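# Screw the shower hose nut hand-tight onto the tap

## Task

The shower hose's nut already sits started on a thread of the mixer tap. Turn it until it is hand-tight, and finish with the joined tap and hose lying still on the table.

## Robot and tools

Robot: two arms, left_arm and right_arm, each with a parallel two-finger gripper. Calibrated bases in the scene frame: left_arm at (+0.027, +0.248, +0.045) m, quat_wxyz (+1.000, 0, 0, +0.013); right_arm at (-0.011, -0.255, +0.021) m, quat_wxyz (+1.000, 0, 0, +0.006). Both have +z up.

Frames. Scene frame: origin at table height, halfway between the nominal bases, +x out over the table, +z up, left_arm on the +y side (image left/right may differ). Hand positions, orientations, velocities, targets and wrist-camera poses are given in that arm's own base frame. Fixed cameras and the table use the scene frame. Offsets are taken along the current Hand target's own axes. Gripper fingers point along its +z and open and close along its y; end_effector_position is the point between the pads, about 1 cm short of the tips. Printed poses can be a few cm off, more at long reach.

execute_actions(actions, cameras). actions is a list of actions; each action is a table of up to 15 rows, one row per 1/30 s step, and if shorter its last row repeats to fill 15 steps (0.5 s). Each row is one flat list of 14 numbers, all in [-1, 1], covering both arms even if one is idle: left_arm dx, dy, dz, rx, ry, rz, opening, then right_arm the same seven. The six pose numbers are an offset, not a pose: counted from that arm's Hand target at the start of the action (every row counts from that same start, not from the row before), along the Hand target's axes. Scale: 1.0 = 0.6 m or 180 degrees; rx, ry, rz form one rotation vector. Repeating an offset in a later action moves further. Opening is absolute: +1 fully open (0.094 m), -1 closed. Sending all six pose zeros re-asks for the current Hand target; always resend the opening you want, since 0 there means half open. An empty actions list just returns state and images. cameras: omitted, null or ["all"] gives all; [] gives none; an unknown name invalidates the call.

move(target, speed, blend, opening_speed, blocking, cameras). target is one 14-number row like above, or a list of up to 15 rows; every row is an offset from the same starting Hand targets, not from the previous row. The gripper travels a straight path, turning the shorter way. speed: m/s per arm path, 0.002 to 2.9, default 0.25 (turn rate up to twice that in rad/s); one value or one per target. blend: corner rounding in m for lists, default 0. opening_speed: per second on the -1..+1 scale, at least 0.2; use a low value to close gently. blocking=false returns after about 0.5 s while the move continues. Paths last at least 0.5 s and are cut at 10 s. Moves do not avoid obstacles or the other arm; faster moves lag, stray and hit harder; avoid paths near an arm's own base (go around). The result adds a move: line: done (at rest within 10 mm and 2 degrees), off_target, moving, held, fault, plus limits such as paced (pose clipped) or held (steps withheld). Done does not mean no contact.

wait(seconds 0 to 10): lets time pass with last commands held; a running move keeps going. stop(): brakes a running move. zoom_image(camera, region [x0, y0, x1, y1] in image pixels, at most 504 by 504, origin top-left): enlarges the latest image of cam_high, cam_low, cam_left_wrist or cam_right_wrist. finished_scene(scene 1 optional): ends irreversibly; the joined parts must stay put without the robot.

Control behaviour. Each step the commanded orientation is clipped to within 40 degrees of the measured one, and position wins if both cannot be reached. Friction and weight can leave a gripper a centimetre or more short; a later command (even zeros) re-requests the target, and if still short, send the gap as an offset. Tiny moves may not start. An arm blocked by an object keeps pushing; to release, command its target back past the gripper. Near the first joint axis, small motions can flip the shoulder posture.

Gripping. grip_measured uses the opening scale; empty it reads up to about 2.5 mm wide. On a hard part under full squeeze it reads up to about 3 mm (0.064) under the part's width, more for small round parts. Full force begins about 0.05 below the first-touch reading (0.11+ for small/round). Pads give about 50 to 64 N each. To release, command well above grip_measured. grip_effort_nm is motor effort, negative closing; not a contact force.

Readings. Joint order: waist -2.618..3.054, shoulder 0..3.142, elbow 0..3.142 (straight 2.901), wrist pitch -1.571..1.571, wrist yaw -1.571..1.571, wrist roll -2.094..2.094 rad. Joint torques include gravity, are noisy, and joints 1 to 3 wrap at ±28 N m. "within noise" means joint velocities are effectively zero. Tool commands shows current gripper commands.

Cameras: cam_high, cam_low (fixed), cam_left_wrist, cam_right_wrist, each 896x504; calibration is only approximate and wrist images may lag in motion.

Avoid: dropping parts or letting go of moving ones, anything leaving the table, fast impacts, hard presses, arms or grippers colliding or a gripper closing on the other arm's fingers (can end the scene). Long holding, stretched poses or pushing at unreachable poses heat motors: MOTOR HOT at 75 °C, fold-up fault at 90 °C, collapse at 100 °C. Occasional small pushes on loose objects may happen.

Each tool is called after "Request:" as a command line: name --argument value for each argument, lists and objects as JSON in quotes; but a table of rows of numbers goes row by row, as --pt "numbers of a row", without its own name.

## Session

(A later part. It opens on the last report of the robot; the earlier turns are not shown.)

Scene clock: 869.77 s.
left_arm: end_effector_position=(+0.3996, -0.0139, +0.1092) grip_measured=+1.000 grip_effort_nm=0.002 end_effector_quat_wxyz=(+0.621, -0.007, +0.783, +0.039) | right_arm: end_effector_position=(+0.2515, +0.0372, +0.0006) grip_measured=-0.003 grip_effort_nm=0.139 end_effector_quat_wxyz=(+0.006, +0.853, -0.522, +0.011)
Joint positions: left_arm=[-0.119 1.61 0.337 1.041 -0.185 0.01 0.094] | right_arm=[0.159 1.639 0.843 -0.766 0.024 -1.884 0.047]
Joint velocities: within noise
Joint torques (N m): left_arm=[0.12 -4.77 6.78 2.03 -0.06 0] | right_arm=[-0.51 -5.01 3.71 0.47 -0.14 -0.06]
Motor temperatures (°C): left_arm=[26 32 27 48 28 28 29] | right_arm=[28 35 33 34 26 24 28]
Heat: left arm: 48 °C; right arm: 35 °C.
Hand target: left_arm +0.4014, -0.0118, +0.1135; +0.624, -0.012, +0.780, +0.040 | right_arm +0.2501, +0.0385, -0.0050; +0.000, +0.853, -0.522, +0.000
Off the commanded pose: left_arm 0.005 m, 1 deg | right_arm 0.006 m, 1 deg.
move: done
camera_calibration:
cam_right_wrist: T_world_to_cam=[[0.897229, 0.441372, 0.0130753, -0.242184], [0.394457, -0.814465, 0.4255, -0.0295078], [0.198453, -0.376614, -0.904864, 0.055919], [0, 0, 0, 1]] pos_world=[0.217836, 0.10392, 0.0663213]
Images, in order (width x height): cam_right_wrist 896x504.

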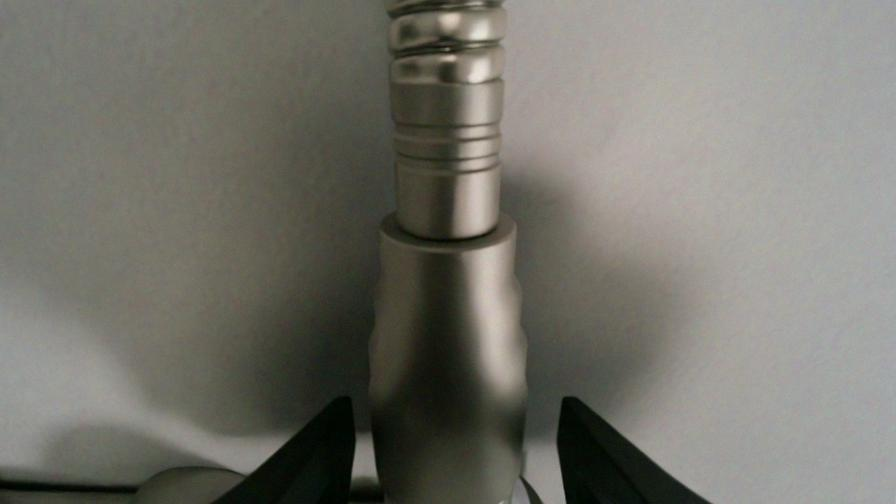

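Request:
move --pt "0 0 0 0 0 0 1 0 0.004 0 0 0 0 0" --pt "0 0 0 0 0 0 1 0 0.004 0 0 0 0 -0.8" --speed '[0.1,0.1]' --cameras '["cam_right_wrist"]'

Request:
zoom_image --camera "cam_right_wrist" --region '[340, 180, 560, 504]'

Request:
move --target '[0,0,0,0,0,0,1,0.0016,-0.0047,-0.0025,0.2,0,0,-0.8]' --speed 0.3 --cameras '["cam_low","cam_right_wrist"]'

Request:
zoom_image --camera "cam_right_wrist" --region '[340, 180, 560, 504]'

Request:
zoom_image --camera "cam_low" --region '[0, 160, 300, 300]'

Scene clock: 883.87 s.
left_arm: end_effector_position=(+0.3996, -0.0139, +0.1092) grip_measured=+1.000 grip_effort_nm=0.007 end_effector_quat_wxyz=(+0.621, -0.007, +0.783, +0.039) | right_arm: end_effector_position=(+0.2500, +0.0368, -0.0007) grip_measured=-0.410 grip_effort_nm=-1.038 end_effector_quat_wxyz=(+0.006, +0.854, -0.519, +0.009)
Joint positions: left_arm=[-0.119 1.61 0.337 1.041 -0.185 0.01 0.094] | right_arm=[0.158 1.639 0.837 -0.763 0.022 -1.891 0.028]
Joint velocities: within noise
Joint torques (N m): left_arm=[0.02 -4.82 6.89 2.01 -0.07 0.01] | right_arm=[-0.64 -5.68 3.47 0.42 -0.15 -0.01]
Motor temperatures (°C): left_arm=[26 31 27 48 28 28 29] | right_arm=[28 34 33 34 26 24 28]
Heat: left arm: 48 °C; right arm: 34 °C.
Hand target: left_arm +0.4014, -0.0118, +0.1135; +0.624, -0.012, +0.780, +0.040 | right_arm +0.2479, +0.0374, -0.0050; +0.000, +0.853, -0.522, +0.000
Off the commanded pose: left_arm 0.005 m, 1 deg | right_arm 0.005 m, 1 deg.
move: done
camera_calibration:
cam_right_wrist: T_world_to_cam=[[0.894563, 0.446821, 0.0103676, -0.240105], [0.400887, -0.812424, 0.423387, -0.0302746], [0.197601, -0.37459, -0.905889, 0.0550949], [0, 0, 0, 1]] pos_world=[0.216039, 0.103326, 0.0652171]
Images, in order (width x height): cam_right_wrist 896x504.

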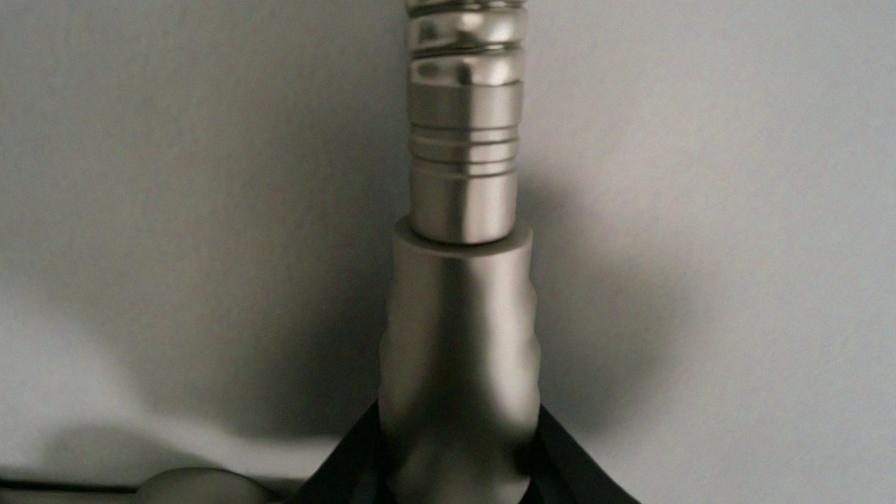

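Scaled by 1.556 from the camera's 896x504 image, which has a finer 1280x720 frame.

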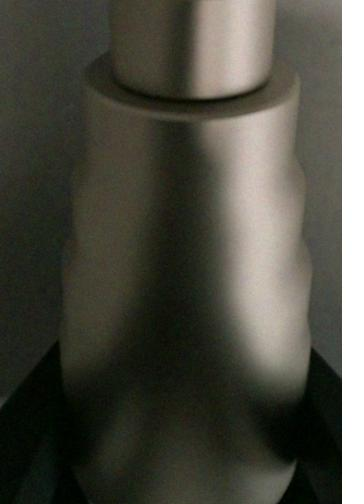

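Scene clock: 885.70 s.
left_arm: end_effector_position=(+0.3996, -0.0139, +0.1092) grip_measured=+1.000 grip_effort_nm=0.007 end_effector_quat_wxyz=(+0.621, -0.007, +0.783, +0.039) | right_arm: end_effector_position=(+0.2581, +0.0186, +0.0257) grip_measured=-0.410 grip_effort_nm=-1.038 end_effector_quat_wxyz=(-0.194, +0.811, -0.517, +0.194)
Joint positions: left_arm=[-0.119 1.61 0.337 1.041 -0.185 0.01 0.094] | right_arm=[-0.017 1.135 0.396 -0.289 -0.124 -1.99 0.028]
Joint velocities: within noise
Joint torques (N m): left_arm=[0.06 -4.78 6.84 2.02 -0.05 -0.02] | right_arm=[-2.92 -0.54 -1.7 2.94 -1.43 -0.18]
Motor temperatures (°C): left_arm=[26 31 27 48 28 28 29] | right_arm=[28 34 33 34 27 24 29]
Heat: left arm: 48 °C; right arm: 34 °C.
Hand target: left_arm +0.4014, -0.0118, +0.1135; +0.624, -0.012, +0.780, +0.040 | right_arm +0.2509, +0.0379, -0.0035; -0.264, +0.811, -0.496, +0.161
Off the commanded pose: left_arm 0.005 m, 1 deg | right_arm 0.036 m, 9 deg.
move: off_target (right_arm)
camera_calibration:
cam_right_wrist: T_world_to_cam=[[0.763141, 0.375233, 0.526133, -0.217502], [0.136464, -0.889368, 0.43635, 0.00981518], [0.631659, -0.261198, -0.729919, -0.048118], [0, 0, 0, 1]] pos_world=[0.19504, 0.0777749, 0.07503]
Images, in order (width x height): cam_low 896x504, cam_right_wrist 896x504.

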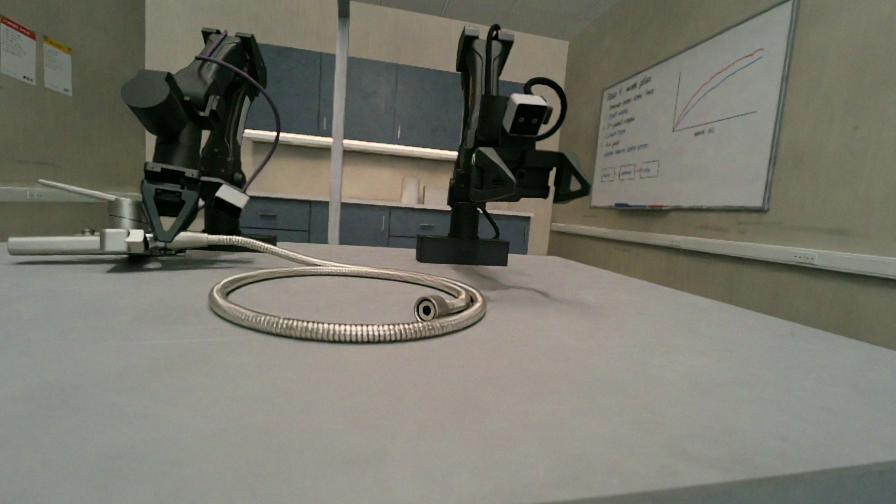

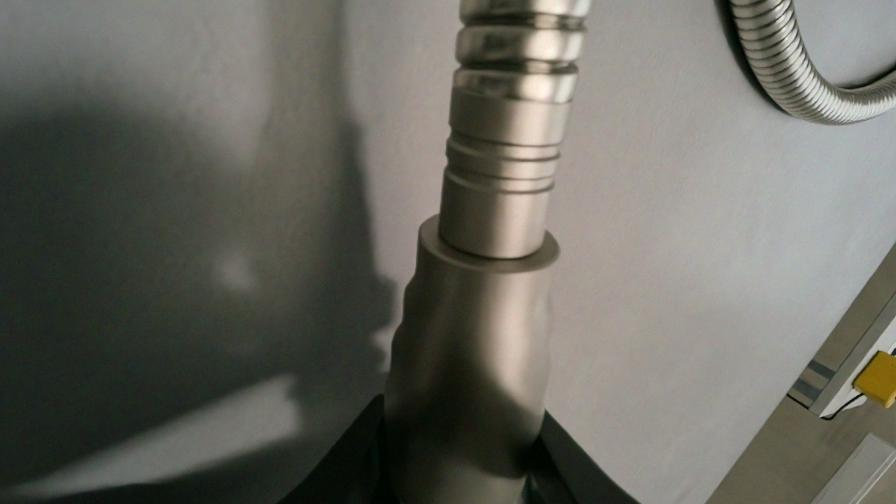

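Scaled by 1.556 from the camera's 896x504 image, which has a finer 1280x720 frame.

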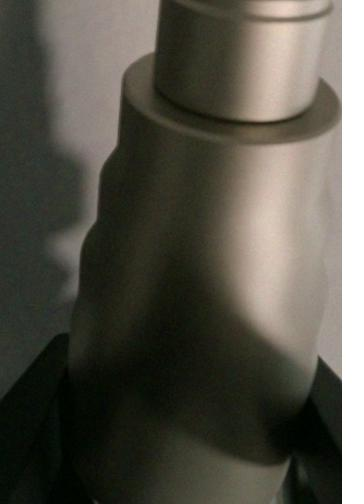

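Scaled by 1.680 from the camera's 896x504 image, which has a finer 1280x720 frame.

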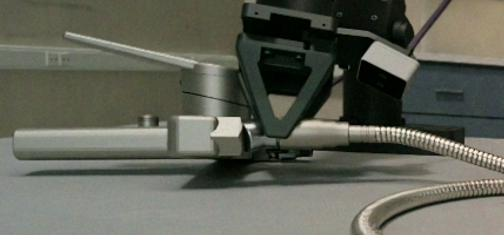

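Request:
move --target '[0,0,0,0,0,0,1,-0.0016,0.0053,-0.0007,-0.19,0,0,-0.8]' --speed 0.15 --cameras '["cam_low","cam_right_wrist"]'

Request:
zoom_image --camera "cam_low" --region '[0, 160, 300, 300]'

Scene clock: 900.10 s.
left_arm: end_effector_position=(+0.3996, -0.0139, +0.1092) grip_measured=+1.000 grip_effort_nm=0.002 end_effector_quat_wxyz=(+0.621, -0.007, +0.783, +0.039) | right_arm: end_effector_position=(+0.2521, +0.0309, -0.0013) grip_measured=-0.411 grip_effort_nm=-1.033 end_effector_quat_wxyz=(-0.018, +0.851, -0.524, +0.028)
Joint positions: left_arm=[-0.119 1.61 0.337 1.041 -0.185 0.01 0.094] | right_arm=[0.123 1.591 0.781 -0.695 0.007 -1.916 0.028]
Joint velocities: within noise
Joint torques (N m): left_arm=[0.06 -4.75 6.94 2.01 -0.06 0] | right_arm=[1.13 -3.66 5.41 0.18 -0.12 0.08]
Motor temperatures (°C): left_arm=[26 31 27 48 28 28 29] | right_arm=[28 33 32 41 28 24 29]
Heat: left arm: 48 °C; right arm: 41 °C.
Hand target: left_arm +0.4014, -0.0118, +0.1135; +0.624, -0.012, +0.780, +0.040 | right_arm +0.2479, +0.0374, -0.0050; -0.013, +0.853, -0.522, +0.008
Off the commanded pose: left_arm 0.005 m, 1 deg | right_arm 0.009 m, 2 deg.
move: done
camera_calibration:
cam_right_wrist: T_world_to_cam=[[0.896724, 0.436808, 0.0713111, -0.239464], [0.368393, -0.825942, 0.426739, -0.027066], [0.245302, -0.356397, -0.901559, 0.0392679], [0, 0, 0, 1]] pos_world=[0.215072, 0.0962398, 0.0640289]
Images, in order (width x height): cam_low 896x504, cam_right_wrist 896x504.

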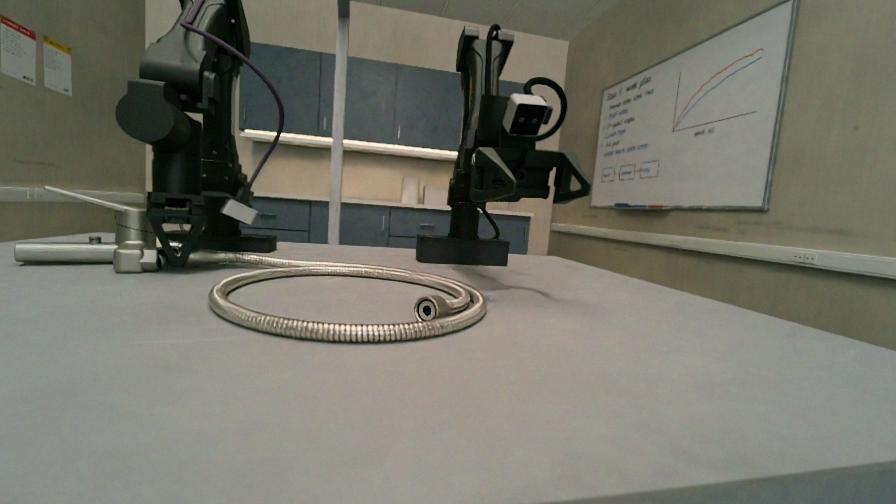

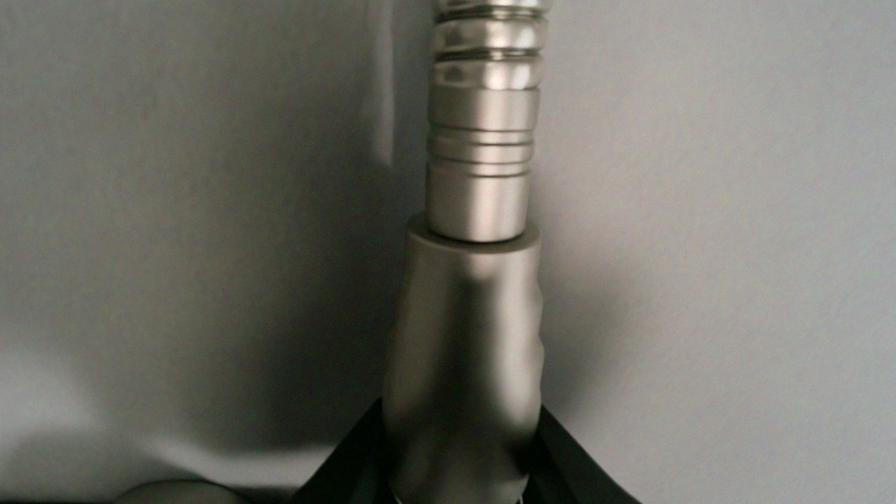

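Scaled by 1.680 from the camera's 896x504 image, which has a finer 1280x720 frame.

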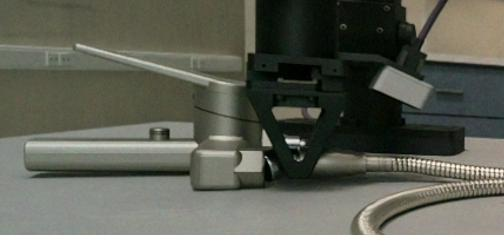

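Request:
move --target '[0,0,0,0,0,0,1,0,0,-0.003,0.08,0,0,-0.8]' --speed 0.15 --cameras '["cam_low","cam_right_wrist"]'

Request:
zoom_image --camera "cam_low" --region '[0, 160, 300, 300]'

Scene clock: 920.50 s.
left_arm: end_effector_position=(+0.3996, -0.0139, +0.1092) grip_measured=+1.000 grip_effort_nm=0.002 end_effector_quat_wxyz=(+0.621, -0.007, +0.783, +0.039) | right_arm: end_effector_position=(+0.2526, +0.0304, -0.0003) grip_measured=-0.411 grip_effort_nm=-1.038 end_effector_quat_wxyz=(-0.102, +0.844, -0.520, +0.085)
Joint positions: left_arm=[-0.119 1.61 0.337 1.041 -0.185 0.01 0.094] | right_arm=[0.069 1.424 0.594 -0.484 -0.067 -1.96 0.028]
Joint velocities: within noise
Joint torques (N m): left_arm=[0.18 -4.75 6.93 2.04 -0.08 -0.02] | right_arm=[-0.39 -5.37 2.78 1.04 -0.39 -0.03]
Motor temperatures (°C): left_arm=[26 31 27 48 28 28 29] | right_arm=[28 33 33 36 27 24 30]
Heat: left arm: 48 °C; right arm: 36 °C.
Hand target: left_arm +0.4014, -0.0118, +0.1135; +0.624, -0.012, +0.780, +0.040 | right_arm +0.2479, +0.0374, -0.0032; -0.120, +0.845, -0.516, +0.073
Off the commanded pose: left_arm 0.005 m, 1 deg | right_arm 0.009 m, 2 deg.
move: done
camera_calibration:
cam_right_wrist: T_world_to_cam=[[0.863778, 0.424404, 0.271602, -0.231046], [0.291643, -0.860669, 0.417365, -0.00768769], [0.410891, -0.281301, -0.867202, -0.00420062], [0, 0, 0, 1]] pos_world=[0.20354, 0.0902586, 0.0623182]
Images, in order (width x height): cam_low 896x504, cam_right_wrist 896x504.

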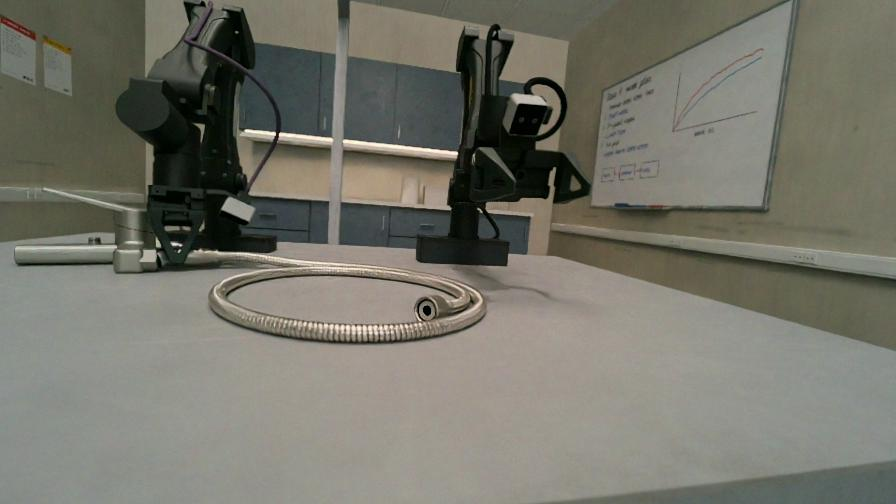

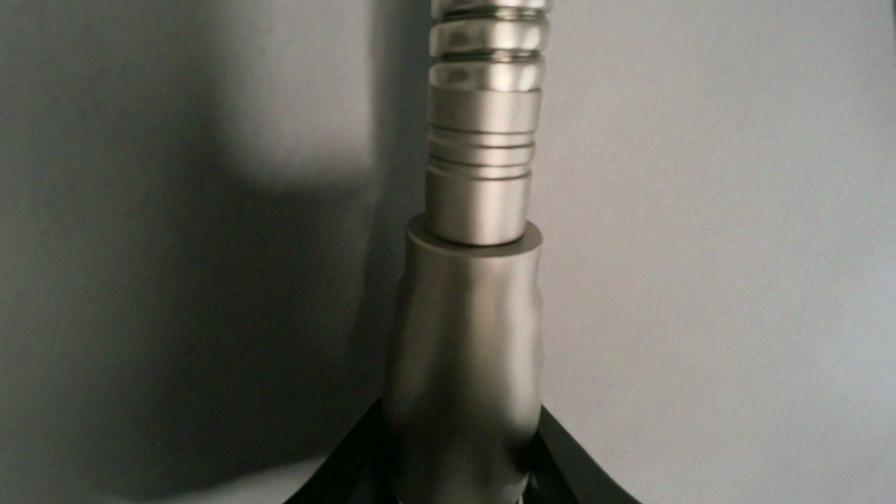

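Scaled by 1.680 from the camera's 896x504 image, which has a finer 1280x720 frame.

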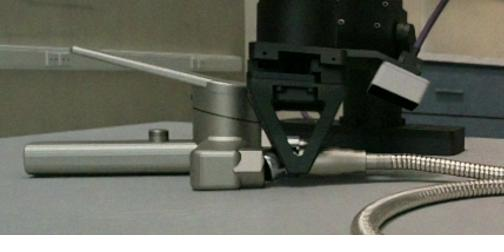

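Request:
move --target '[0,0,0,0,0,0,1,0,0,-0.002,0.06,0,0,-0.8]' --speed 0.15 --cameras '["cam_low"]'

Request:
zoom_image --camera "cam_low" --region '[0, 160, 300, 300]'

Scene clock: 928.33 s.
left_arm: end_effector_position=(+0.3996, -0.0139, +0.1092) grip_measured=+1.000 grip_effort_nm=0.002 end_effector_quat_wxyz=(+0.621, -0.007, +0.783, +0.039) | right_arm: end_effector_position=(+0.2516, +0.0274, +0.0098) grip_measured=-0.411 grip_effort_nm=-1.033 end_effector_quat_wxyz=(-0.153, +0.837, -0.507, +0.140)
Joint positions: left_arm=[-0.119 1.61 0.337 1.041 -0.185 0.01 0.094] | right_arm=[0.034 1.264 0.469 -0.369 -0.101 -1.997 0.028]
Joint velocities: within noise
Joint torques (N m): left_arm=[0.17 -4.94 6.84 2.01 -0.03 -0.01] | right_arm=[-2.48 -2.99 0.59 2.02 -0.94 -0.02]
Motor temperatures (°C): left_arm=[26 31 27 48 28 28 29] | right_arm=[28 33 33 36 27 24 30]
Heat: left arm: 48 °C; right arm: 36 °C.
Hand target: left_arm +0.4014, -0.0118, +0.1135; +0.624, -0.012, +0.780, +0.040 | right_arm +0.2476, +0.0373, -0.0021; -0.199, +0.830, -0.507, +0.122
Off the commanded pose: left_arm 0.005 m, 1 deg | right_arm 0.016 m, 6 deg.
move: off_target (right_arm)
Images, in order (width x height): cam_low 896x504.

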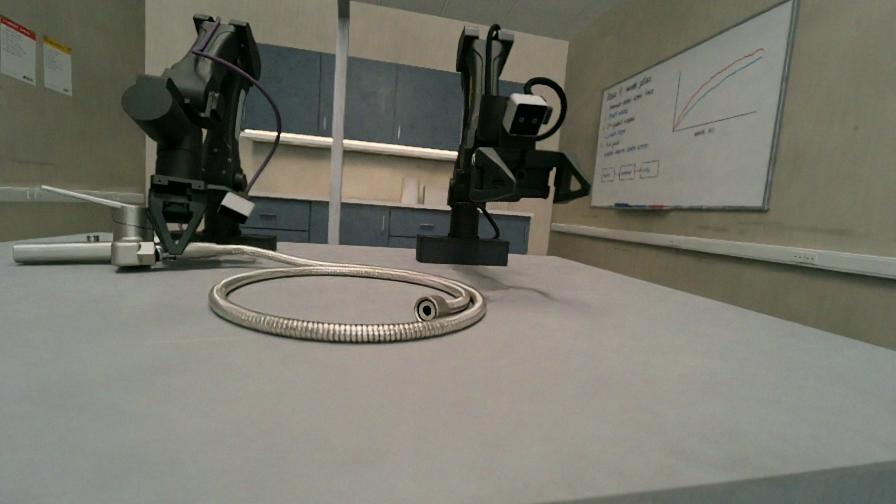

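Scaled by 1.680 from the camera's 896x504 image, which has a finer 1280x720 frame.

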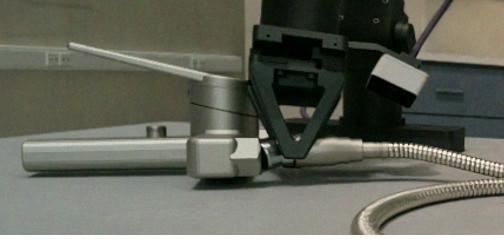

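Request:
move --target '[0,0,0,0,0,0,1,0.002,0,-0.002,0.06,0,0,-0.8]' --speed 0.15 --cameras '["cam_low"]'

Request:
zoom_image --camera "cam_low" --region '[0, 160, 300, 300]'

Request:
move --target '[0,0,0,0,0,0,1,-0.002,0,0.002,-0.08,0,0,-0.8]' --speed 0.15 --cameras '["cam_low"]'

Request:
zoom_image --camera "cam_low" --region '[0, 160, 300, 300]'

Scene clock: 940.23 s.
left_arm: end_effector_position=(+0.3996, -0.0139, +0.1092) grip_measured=+1.000 grip_effort_nm=0.002 end_effector_quat_wxyz=(+0.621, -0.007, +0.783, +0.039) | right_arm: end_effector_position=(+0.2558, +0.0149, +0.0302) grip_measured=-0.409 grip_effort_nm=-1.033 end_effector_quat_wxyz=(-0.207, +0.804, -0.518, +0.205)
Joint positions: left_arm=[-0.119 1.61 0.337 1.041 -0.185 0.01 0.094] | right_arm=[-0.048 1.083 0.372 -0.286 -0.147 -2.002 0.028]
Joint velocities: within noise
Joint torques (N m): left_arm=[0.13 -4.89 6.97 2.01 -0.04 0.01] | right_arm=[-2.71 -0.27 -2.06 2.94 -1.5 -0.22]
Motor temperatures (°C): left_arm=[26 31 27 48 28 28 29] | right_arm=[28 33 32 38 28 24 30]
Heat: left arm: 48 °C; right arm: 38 °C.
Hand target: left_arm +0.4014, -0.0118, +0.1135; +0.624, -0.012, +0.780, +0.040 | right_arm +0.2476, +0.0359, -0.0010; -0.276, +0.807, -0.494, +0.169
Off the commanded pose: left_arm 0.005 m, 1 deg | right_arm 0.039 m, 9 deg.
move: off_target (right_arm)
Images, in order (width x height): cam_low 896x504.

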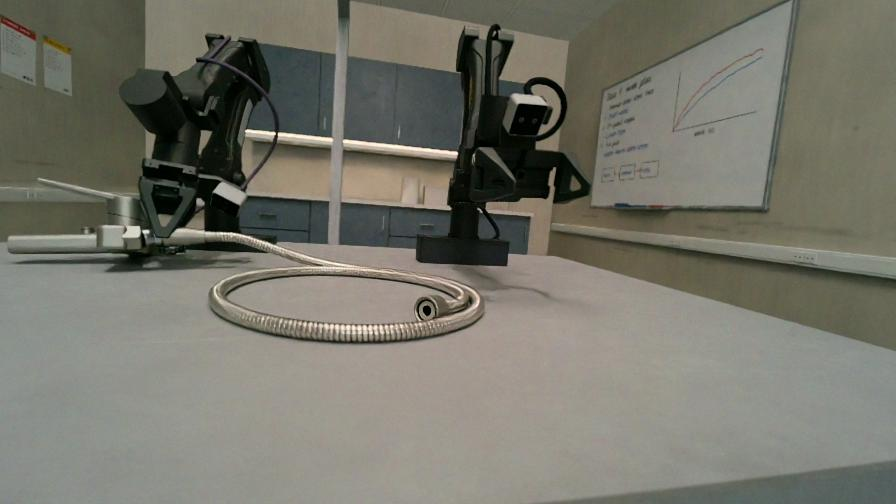

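Scaled by 1.680 from the camera's 896x504 image, which has a finer 1280x720 frame.

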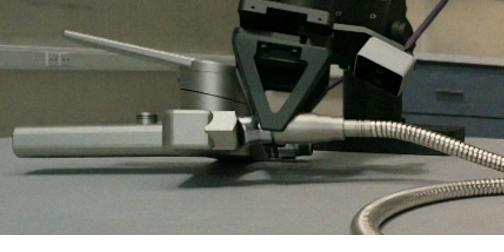

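Scene clock: 941.60 s.
left_arm: end_effector_position=(+0.3996, -0.0139, +0.1092) grip_measured=+1.000 grip_effort_nm=0.002 end_effector_quat_wxyz=(+0.621, -0.007, +0.783, +0.039) | right_arm: end_effector_position=(+0.2542, +0.0251, +0.0076) grip_measured=-0.409 grip_effort_nm=-1.033 end_effector_quat_wxyz=(-0.149, +0.835, -0.511, +0.139)
Joint positions: left_arm=[-0.119 1.61 0.337 1.041 -0.185 0.01 0.094] | right_arm=[0.028 1.289 0.478 -0.361 -0.096 -1.997 0.028]
Joint velocities: within noise
Joint torques (N m): left_arm=[0.1 -4.78 6.84 2.01 -0.05 -0.01] | right_arm=[-0.17 -1.61 3.54 1.27 -0.73 0.05]
Motor temperatures (°C): left_arm=[26 31 27 48 28 28 29] | right_arm=[28 33 32 38 28 24 30]
Heat: left arm: 48 °C; right arm: 38 °C.
Hand target: left_arm +0.4014, -0.0118, +0.1135; +0.624, -0.012, +0.780, +0.040 | right_arm +0.2478, +0.0373, -0.0020; -0.173, +0.835, -0.511, +0.106
Off the commanded pose: left_arm 0.005 m, 1 deg | right_arm 0.017 m, 5 deg.
move: off_target (right_arm)
Images, in order (width x height): cam_low 896x504.

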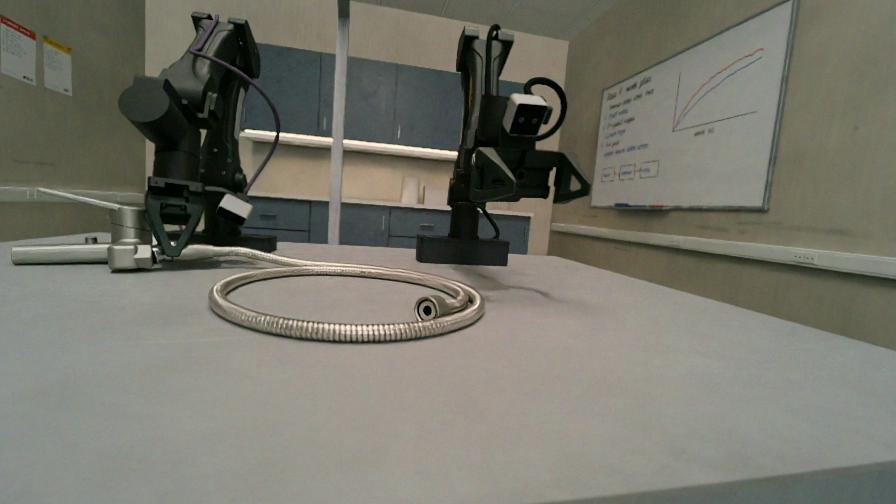

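Scaled by 1.680 from the camera's 896x504 image, which has a finer 1280x720 frame.

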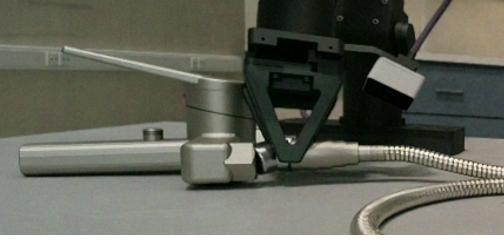

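Request:
move --target '[0,0,0,0,0,0,1,0,0,0,-0.02,0,0,-0.8]' --speed 0.1 --cameras '["cam_low"]'

Request:
zoom_image --camera "cam_low" --region '[0, 160, 300, 300]'

Scene clock: 948.03 s.
left_arm: end_effector_position=(+0.3996, -0.0139, +0.1092) grip_measured=+1.000 grip_effort_nm=0.002 end_effector_quat_wxyz=(+0.621, -0.007, +0.783, +0.039) | right_arm: end_effector_position=(+0.2521, +0.0259, +0.0018) grip_measured=-0.409 grip_effort_nm=-1.033 end_effector_quat_wxyz=(-0.128, +0.839, -0.515, +0.121)
Joint positions: left_arm=[-0.119 1.61 0.337 1.041 -0.185 0.01 0.094] | right_arm=[0.046 1.34 0.508 -0.393 -0.075 -1.982 0.028]
Joint velocities: within noise
Joint torques (N m): left_arm=[0.06 -4.77 6.82 2.01 -0.05 0.01] | right_arm=[0.35 -2.09 5.05 0.85 -0.6 0.04]
Motor temperatures (°C): left_arm=[26 31 27 48 28 28 29] | right_arm=[28 33 32 37 28 24 30]
Heat: left arm: 48 °C; right arm: 37 °C.
Hand target: left_arm +0.4014, -0.0118, +0.1135; +0.624, -0.012, +0.780, +0.040 | right_arm +0.2478, +0.0373, -0.0020; -0.147, +0.841, -0.514, +0.089
Off the commanded pose: left_arm 0.005 m, 1 deg | right_arm 0.013 m, 4 deg.
move: off_target (right_arm)
Images, in order (width x height): cam_low 896x504.

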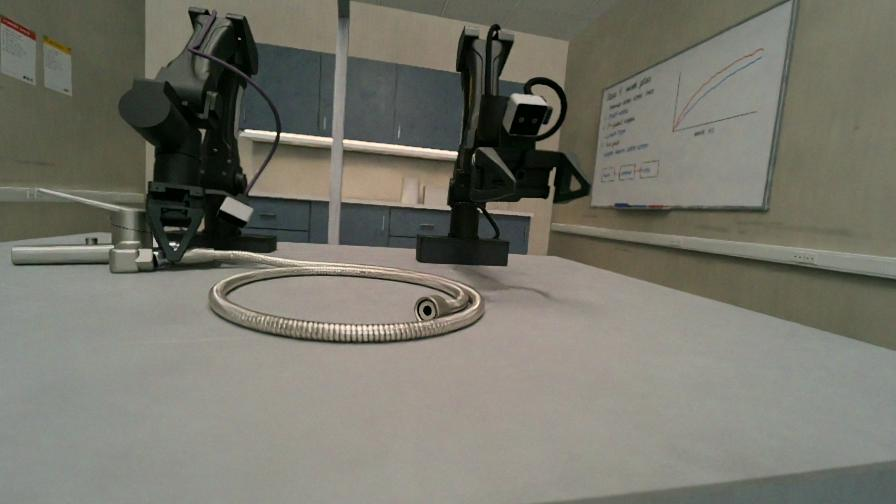

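Scaled by 1.680 from the camera's 896x504 image, which has a finer 1280x720 frame.

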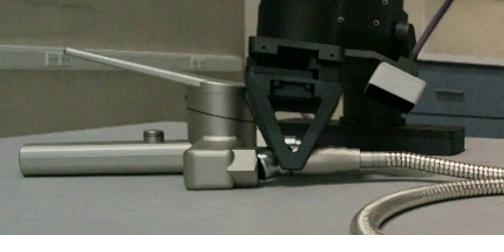

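Request:
move --pt "0 0 0 0 0 0 1 0 0 0 0 0 0 -0.1" --pt "0 0 0 0 0 0 1 0 0 -0.06 0 0 0 0.0" --pt "0 0 0 0 0 0 1 0 -0.02 -0.08 -0.11 0 0 0.0" --speed '[0.1,0.1,0.3]' --opening_speed 1.0 --cameras '["cam_low","cam_right_wrist"]'

Request:
zoom_image --camera "cam_right_wrist" --region '[300, 200, 600, 500]'

Scene clock: 961.77 s.
left_arm: end_effector_position=(+0.3996, -0.0139, +0.1092) grip_measured=+1.000 grip_effort_nm=0.002 end_effector_quat_wxyz=(+0.621, -0.007, +0.783, +0.039) | right_arm: end_effector_position=(+0.2408, +0.0333, +0.0436) grip_measured=-0.003 grip_effort_nm=0.139 end_effector_quat_wxyz=(-0.003, +0.852, -0.523, +0.005)
Joint positions: left_arm=[-0.119 1.61 0.337 1.041 -0.185 0.01 0.094] | right_arm=[0.135 1.514 0.909 -0.955 0.002 -1.905 0.047]
Joint velocities: within noise
Joint torques (N m): left_arm=[0.05 -4.86 6.78 2.02 -0.06 -0.01] | right_arm=[0.65 -4.34 6.79 0.04 0.02 0.07]
Motor temperatures (°C): left_arm=[26 31 27 48 28 28 29] | right_arm=[28 33 33 36 27 24 30]
Heat: left arm: 48 °C; right arm: 36 °C.
Hand target: left_arm +0.4014, -0.0118, +0.1135; +0.624, -0.012, +0.780, +0.040 | right_arm +0.2434, +0.0351, +0.0473; +0.000, +0.853, -0.522, +0.000
Off the commanded pose: left_arm 0.005 m, 1 deg | right_arm 0.005 m, 1 deg.
move: done; target 2's new opening was sent with right_arm's hand 0.014 m and 2 deg from that target
camera_calibration:
cam_right_wrist: T_world_to_cam=[[0.898512, 0.438461, 0.0206965, -0.231984], [0.392921, -0.824419, 0.407365, -0.0452541], [0.195676, -0.35789, -0.913031, 0.0959544], [0, 0, 0, 1]] pos_world=[0.207446, 0.0987489, 0.110846]
Images, in order (width x height): cam_low 896x504, cam_right_wrist 896x504.

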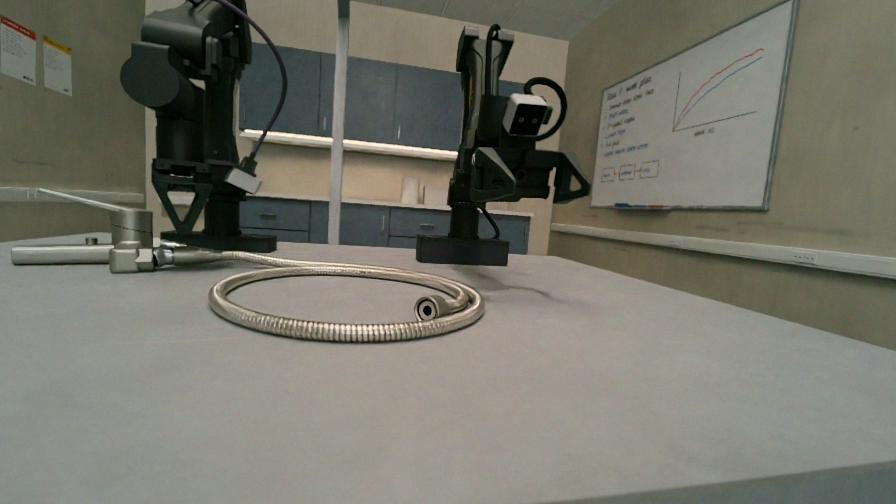

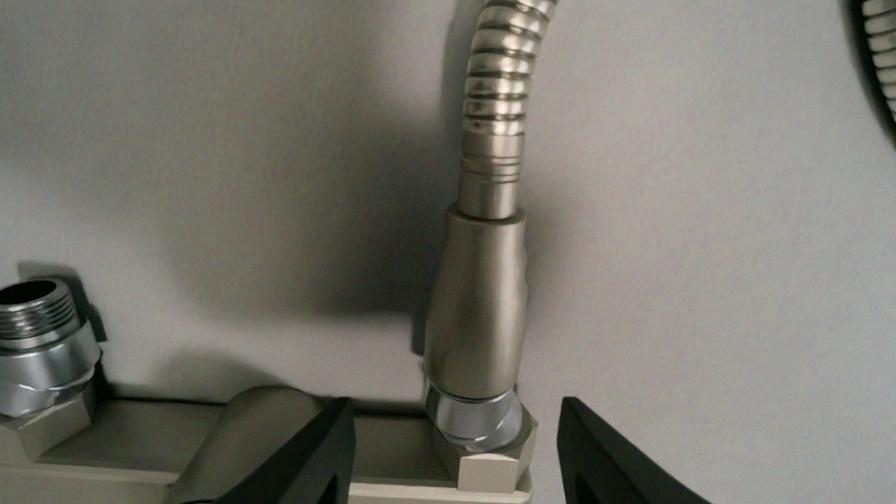

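Scaled by 1.680 from the camera's 896x504 image, which has a finer 1280x720 frame.

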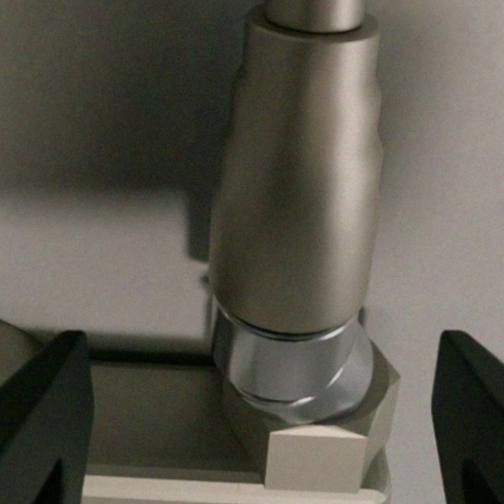

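Request:
move --pt "0 0 0 0 0 0 1 0.0233 -0.0107 0.01 0 0 0.017 0" --pt "0 0 0 0 0 0 1 0.0233 -0.0107 0.0872 0 0 0.017 0" --speed '[0.3,0.15]' --cameras '["cam_right_wrist"]'

Scene clock: 969.90 s.
left_arm: end_effector_position=(+0.3996, -0.0139, +0.1092) grip_measured=+1.000 grip_effort_nm=0.007 end_effector_quat_wxyz=(+0.621, -0.007, +0.783, +0.039) | right_arm: end_effector_position=(+0.2555, +0.0251, -0.0004) grip_measured=-0.003 grip_effort_nm=0.139 end_effector_quat_wxyz=(+0.000, +0.839, -0.544, +0.003)
Joint positions: left_arm=[-0.119 1.61 0.337 1.041 -0.185 0.01 0.094] | right_arm=[0.097 1.654 0.855 -0.767 0.004 -1.894 0.047]
Joint velocities: within noise
Joint torques (N m): left_arm=[0.17 -4.92 6.9 2.02 -0.08 -0.01] | right_arm=[-0.39 -5.26 3.78 0.46 0 0.07]
Motor temperatures (°C): left_arm=[26 31 27 48 28 28 29] | right_arm=[28 33 34 35 27 24 29]
Heat: left arm: 48 °C; right arm: 35 °C.
Hand target: left_arm +0.4014, -0.0118, +0.1135; +0.624, -0.012, +0.780, +0.040 | right_arm +0.2554, +0.0256, -0.0051; +0.000, +0.839, -0.544, +0.000
Off the commanded pose: left_arm 0.005 m, 1 deg | right_arm 0.005 m, 0 deg.
move: done
camera_calibration:
cam_right_wrist: T_world_to_cam=[[0.919065, 0.393841, 0.0144342, -0.244763], [0.354382, -0.841897, 0.406967, -0.0295031], [0.172433, -0.368914, -0.913329, 0.0561614], [0, 0, 0, 1]] pos_world=[0.225724, 0.0922779, 0.0668336]
Images, in order (width x height): cam_right_wrist 896x504.

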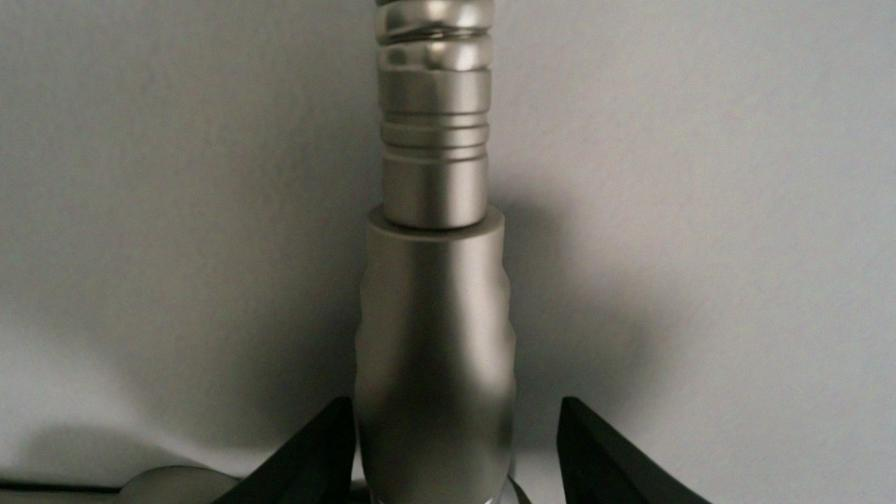

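Request:
move --pt "0 0 0 0 0 0 1 0 0.0075 0 0 0 0 0" --pt "0 0 0 0 0 0 1 0 0.0075 0 0 0 0 -0.9" --pt "0 0 0 0 0 0 1 0 0.0075 -0.001 0.09 0 0 -0.9" --speed '[0.1,0.1,0.2]' --cameras '["cam_low","cam_right_wrist"]'

Request:
zoom_image --camera "cam_low" --region '[0, 160, 300, 300]'

Scene clock: 978.10 s.
left_arm: end_effector_position=(+0.3996, -0.0139, +0.1092) grip_measured=+1.000 grip_effort_nm=0.002 end_effector_quat_wxyz=(+0.621, -0.007, +0.783, +0.039) | right_arm: end_effector_position=(+0.2530, +0.0244, -0.0020) grip_measured=-0.410 grip_effort_nm=-1.033 end_effector_quat_wxyz=(-0.103, +0.834, -0.536, +0.075)
Joint positions: left_arm=[-0.119 1.61 0.337 1.041 -0.185 0.01 0.094] | right_arm=[0.034 1.441 0.604 -0.491 -0.084 -1.956 0.028]
Joint velocities: within noise
Joint torques (N m): left_arm=[0.12 -4.72 6.82 2.02 -0.08 0.01] | right_arm=[-1.44 -5.94 2.4 1.17 -0.25 -0.04]
Motor temperatures (°C): left_arm=[26 31 27 48 28 28 29] | right_arm=[28 33 33 35 27 24 29]
Heat: left arm: 48 °C; right arm: 35 °C.
Hand target: left_arm +0.4014, -0.0118, +0.1135; +0.624, -0.012, +0.780, +0.040 | right_arm +0.2513, +0.0237, -0.0045; -0.118, +0.831, -0.539, +0.076
Off the commanded pose: left_arm 0.005 m, 1 deg | right_arm 0.003 m, 2 deg.
move: done
camera_calibration:
cam_right_wrist: T_world_to_cam=[[0.882661, 0.388906, 0.263935, -0.232348], [0.267527, -0.877422, 0.398196, -0.00571275], [0.386443, -0.280863, -0.878509, -0.00134208], [0, 0, 0, 1]] pos_world=[0.207131, 0.0849718, 0.0624205]
Images, in order (width x height): cam_low 896x504, cam_right_wrist 896x504.

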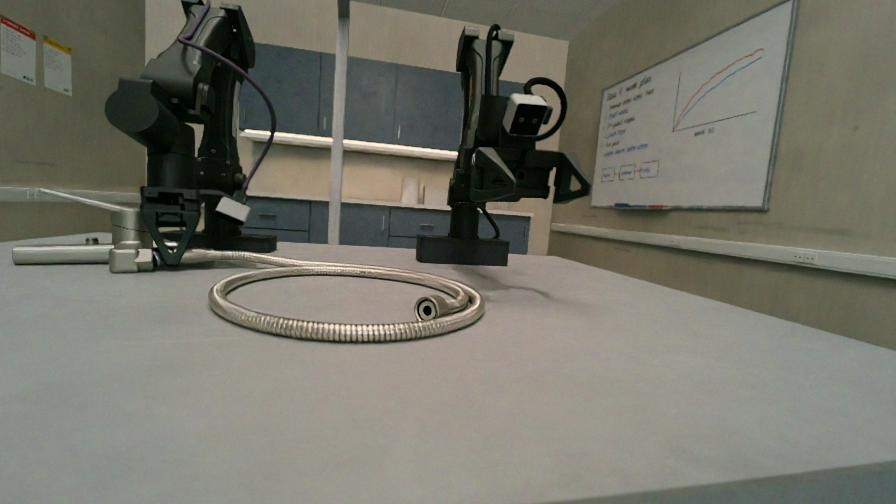

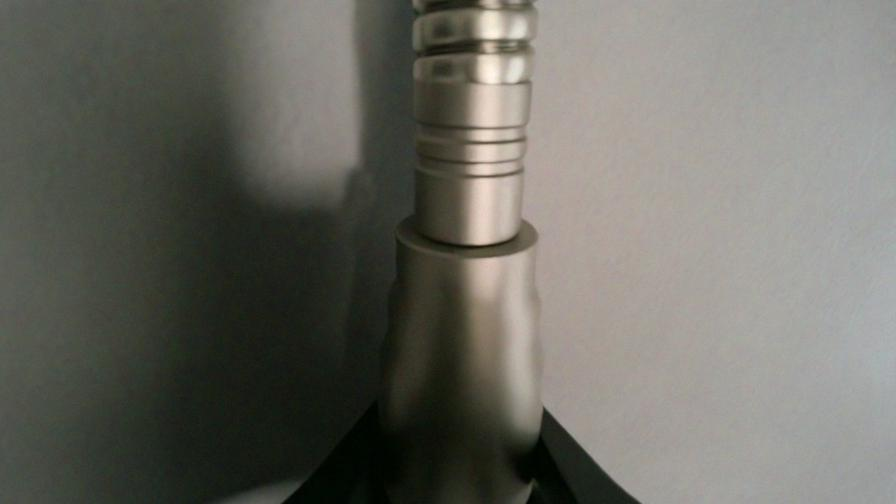

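Scaled by 1.680 from the camera's 896x504 image, which has a finer 1280x720 frame.

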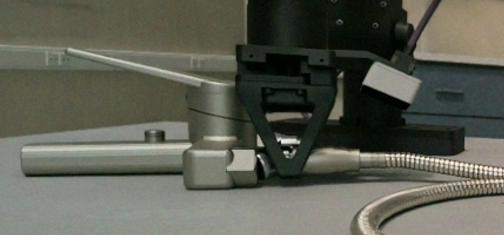

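Request:
move --pt "0 0 0 0 0 0 1 0 0 0 0 0 0 0" --pt "0 0 0 0 0 0 1 0 0 -0.05 0 0 0 0.0" --pt "0 0 0 0 0 0 1 -0.0133 -0.0147 -0.0503 -0.09 0 0 0.0" --pt "0 0 0 0 0 0 1 -0.0133 0 0.0008 -0.09 0 0 0.0" --speed '[0.1,0.3,0.3,0.15]' --cameras '["cam_right_wrist"]'

Scene clock: 1005.80 s.
left_arm: end_effector_position=(+0.3996, -0.0139, +0.1092) grip_measured=+1.000 grip_effort_nm=0.002 end_effector_quat_wxyz=(+0.621, -0.007, +0.783, +0.039) | right_arm: end_effector_position=(+0.2484, +0.0290, -0.0003) grip_measured=-0.003 grip_effort_nm=0.129 end_effector_quat_wxyz=(+0.000, +0.838, -0.546, +0.003)
Joint positions: left_arm=[-0.119 1.61 0.337 1.041 -0.185 0.01 0.094] | right_arm=[0.115 1.629 0.829 -0.766 0.004 -1.871 0.047]
Joint velocities: within noise
Joint torques (N m): left_arm=[0.05 -4.85 6.83 2.01 -0.05 0.03] | right_arm=[0.73 -5.04 3.71 0.45 0.01 0.06]
Motor temperatures (°C): left_arm=[26 31 27 48 28 28 29] | right_arm=[28 33 32 36 27 24 30]
Heat: left arm: 48 °C; right arm: 36 °C.
Hand target: left_arm +0.4014, -0.0118, +0.1135; +0.624, -0.012, +0.780, +0.040 | right_arm +0.2482, +0.0311, -0.0049; +0.000, +0.839, -0.544, +0.000
Off the commanded pose: left_arm 0.005 m, 1 deg | right_arm 0.005 m, 0 deg.
move: done
camera_calibration:
cam_right_wrist: T_world_to_cam=[[0.920887, 0.389557, 0.014564, -0.240087], [0.350431, -0.843606, 0.406849, -0.022738], [0.170777, -0.369559, -0.913379, 0.0593251], [0, 0, 0, 1]] pos_world=[0.218929, 0.0962698, 0.0669339]
Images, in order (width x height): cam_right_wrist 896x504.

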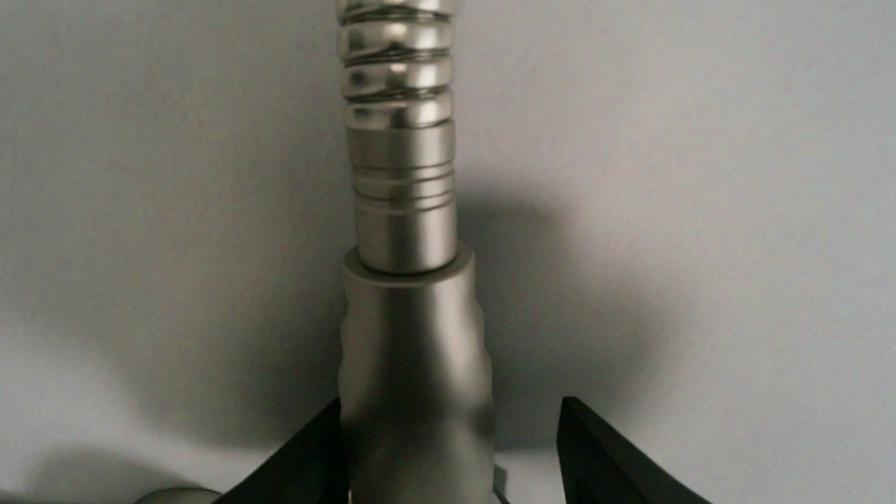

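Request:
move --pt "0 0 0 0 0 0 1 0 0.015 0 0 0 -0.006 0" --pt "0 0 0 0 0 0 1 0 0.015 0 0 0 -0.006 -0.9" --pt "0 0 0 0 0 0 1 0 0.015 0 0 0 0.04 -0.9" --pt "0 0 0 0 0 0 1 0.0016 0.011 -0.0035 0.1998 0.0126 0.0387 -0.9" --speed '[0.1,0.1,0.15,0.3]' --cameras '["cam_low","cam_right_wrist"]'

Request:
zoom_image --camera "cam_low" --region '[0, 160, 300, 300]'

Scene clock: 1018.67 s.
left_arm: end_effector_position=(+0.3996, -0.0139, +0.1092) grip_measured=+1.000 grip_effort_nm=0.002 end_effector_quat_wxyz=(+0.621, -0.007, +0.783, +0.039) | right_arm: end_effector_position=(+0.2414, +0.0267, +0.0002) grip_measured=-0.412 grip_effort_nm=-1.033 end_effector_quat_wxyz=(-0.239, +0.768, -0.567, +0.178)
Joint positions: left_arm=[-0.119 1.61 0.337 1.041 -0.185 0.01 0.094] | right_arm=[-0.026 1.111 0.235 -0.114 -0.18 -1.841 0.028]
Joint velocities: within noise
Joint torques (N m): left_arm=[-0.05 -4.96 6.99 2.01 -0.04 0] | right_arm=[-0.51 -1.5 3.07 2 -0.1 0.05]
Motor temperatures (°C): left_arm=[26 31 27 48 28 28 29] | right_arm=[28 33 32 35 27 24 30]
Heat: left arm: 48 °C; right arm: 35 °C.
Hand target: left_arm +0.4014, -0.0118, +0.1135; +0.624, -0.012, +0.780, +0.040 | right_arm +0.2425, +0.0275, -0.0028; -0.248, +0.764, -0.567, +0.184
Off the commanded pose: left_arm 0.005 m, 1 deg | right_arm 0.003 m, 1 deg.
move: done
camera_calibration:
cam_right_wrist: T_world_to_cam=[[0.784041, 0.225226, 0.578406, -0.195412], [0.0341966, -0.946105, 0.32205, 0.056656], [0.619767, -0.232721, -0.749487, -0.0518837], [0, 0, 0, 1]] pos_world=[0.183429, 0.0855399, 0.0558954]
Images, in order (width x height): cam_low 896x504, cam_right_wrist 896x504.

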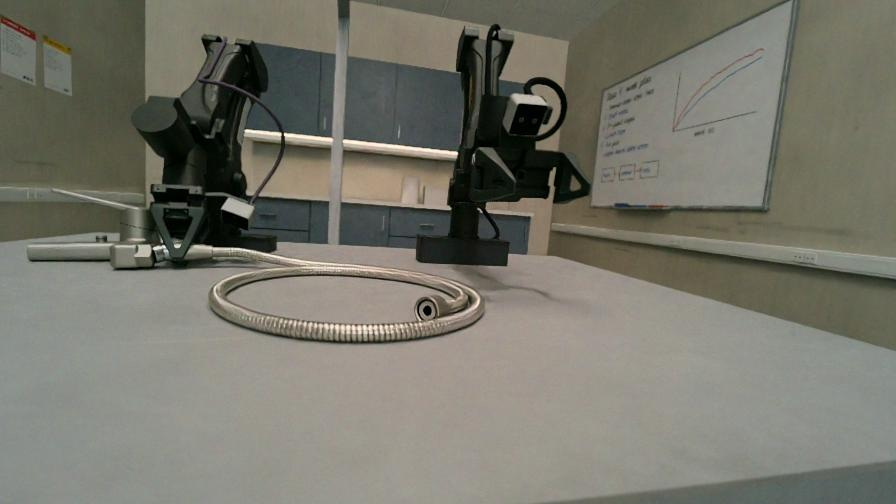

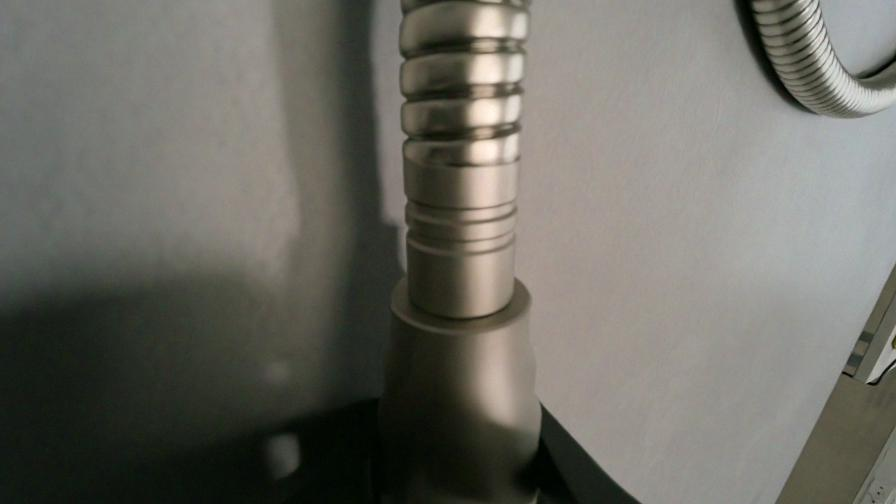

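Scaled by 1.680 from the camera's 896x504 image, which has a finer 1280x720 frame.

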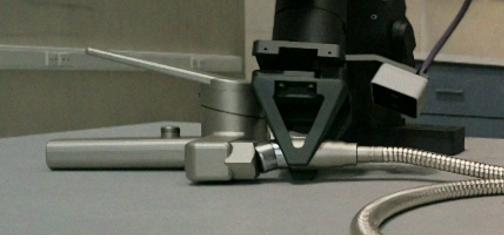

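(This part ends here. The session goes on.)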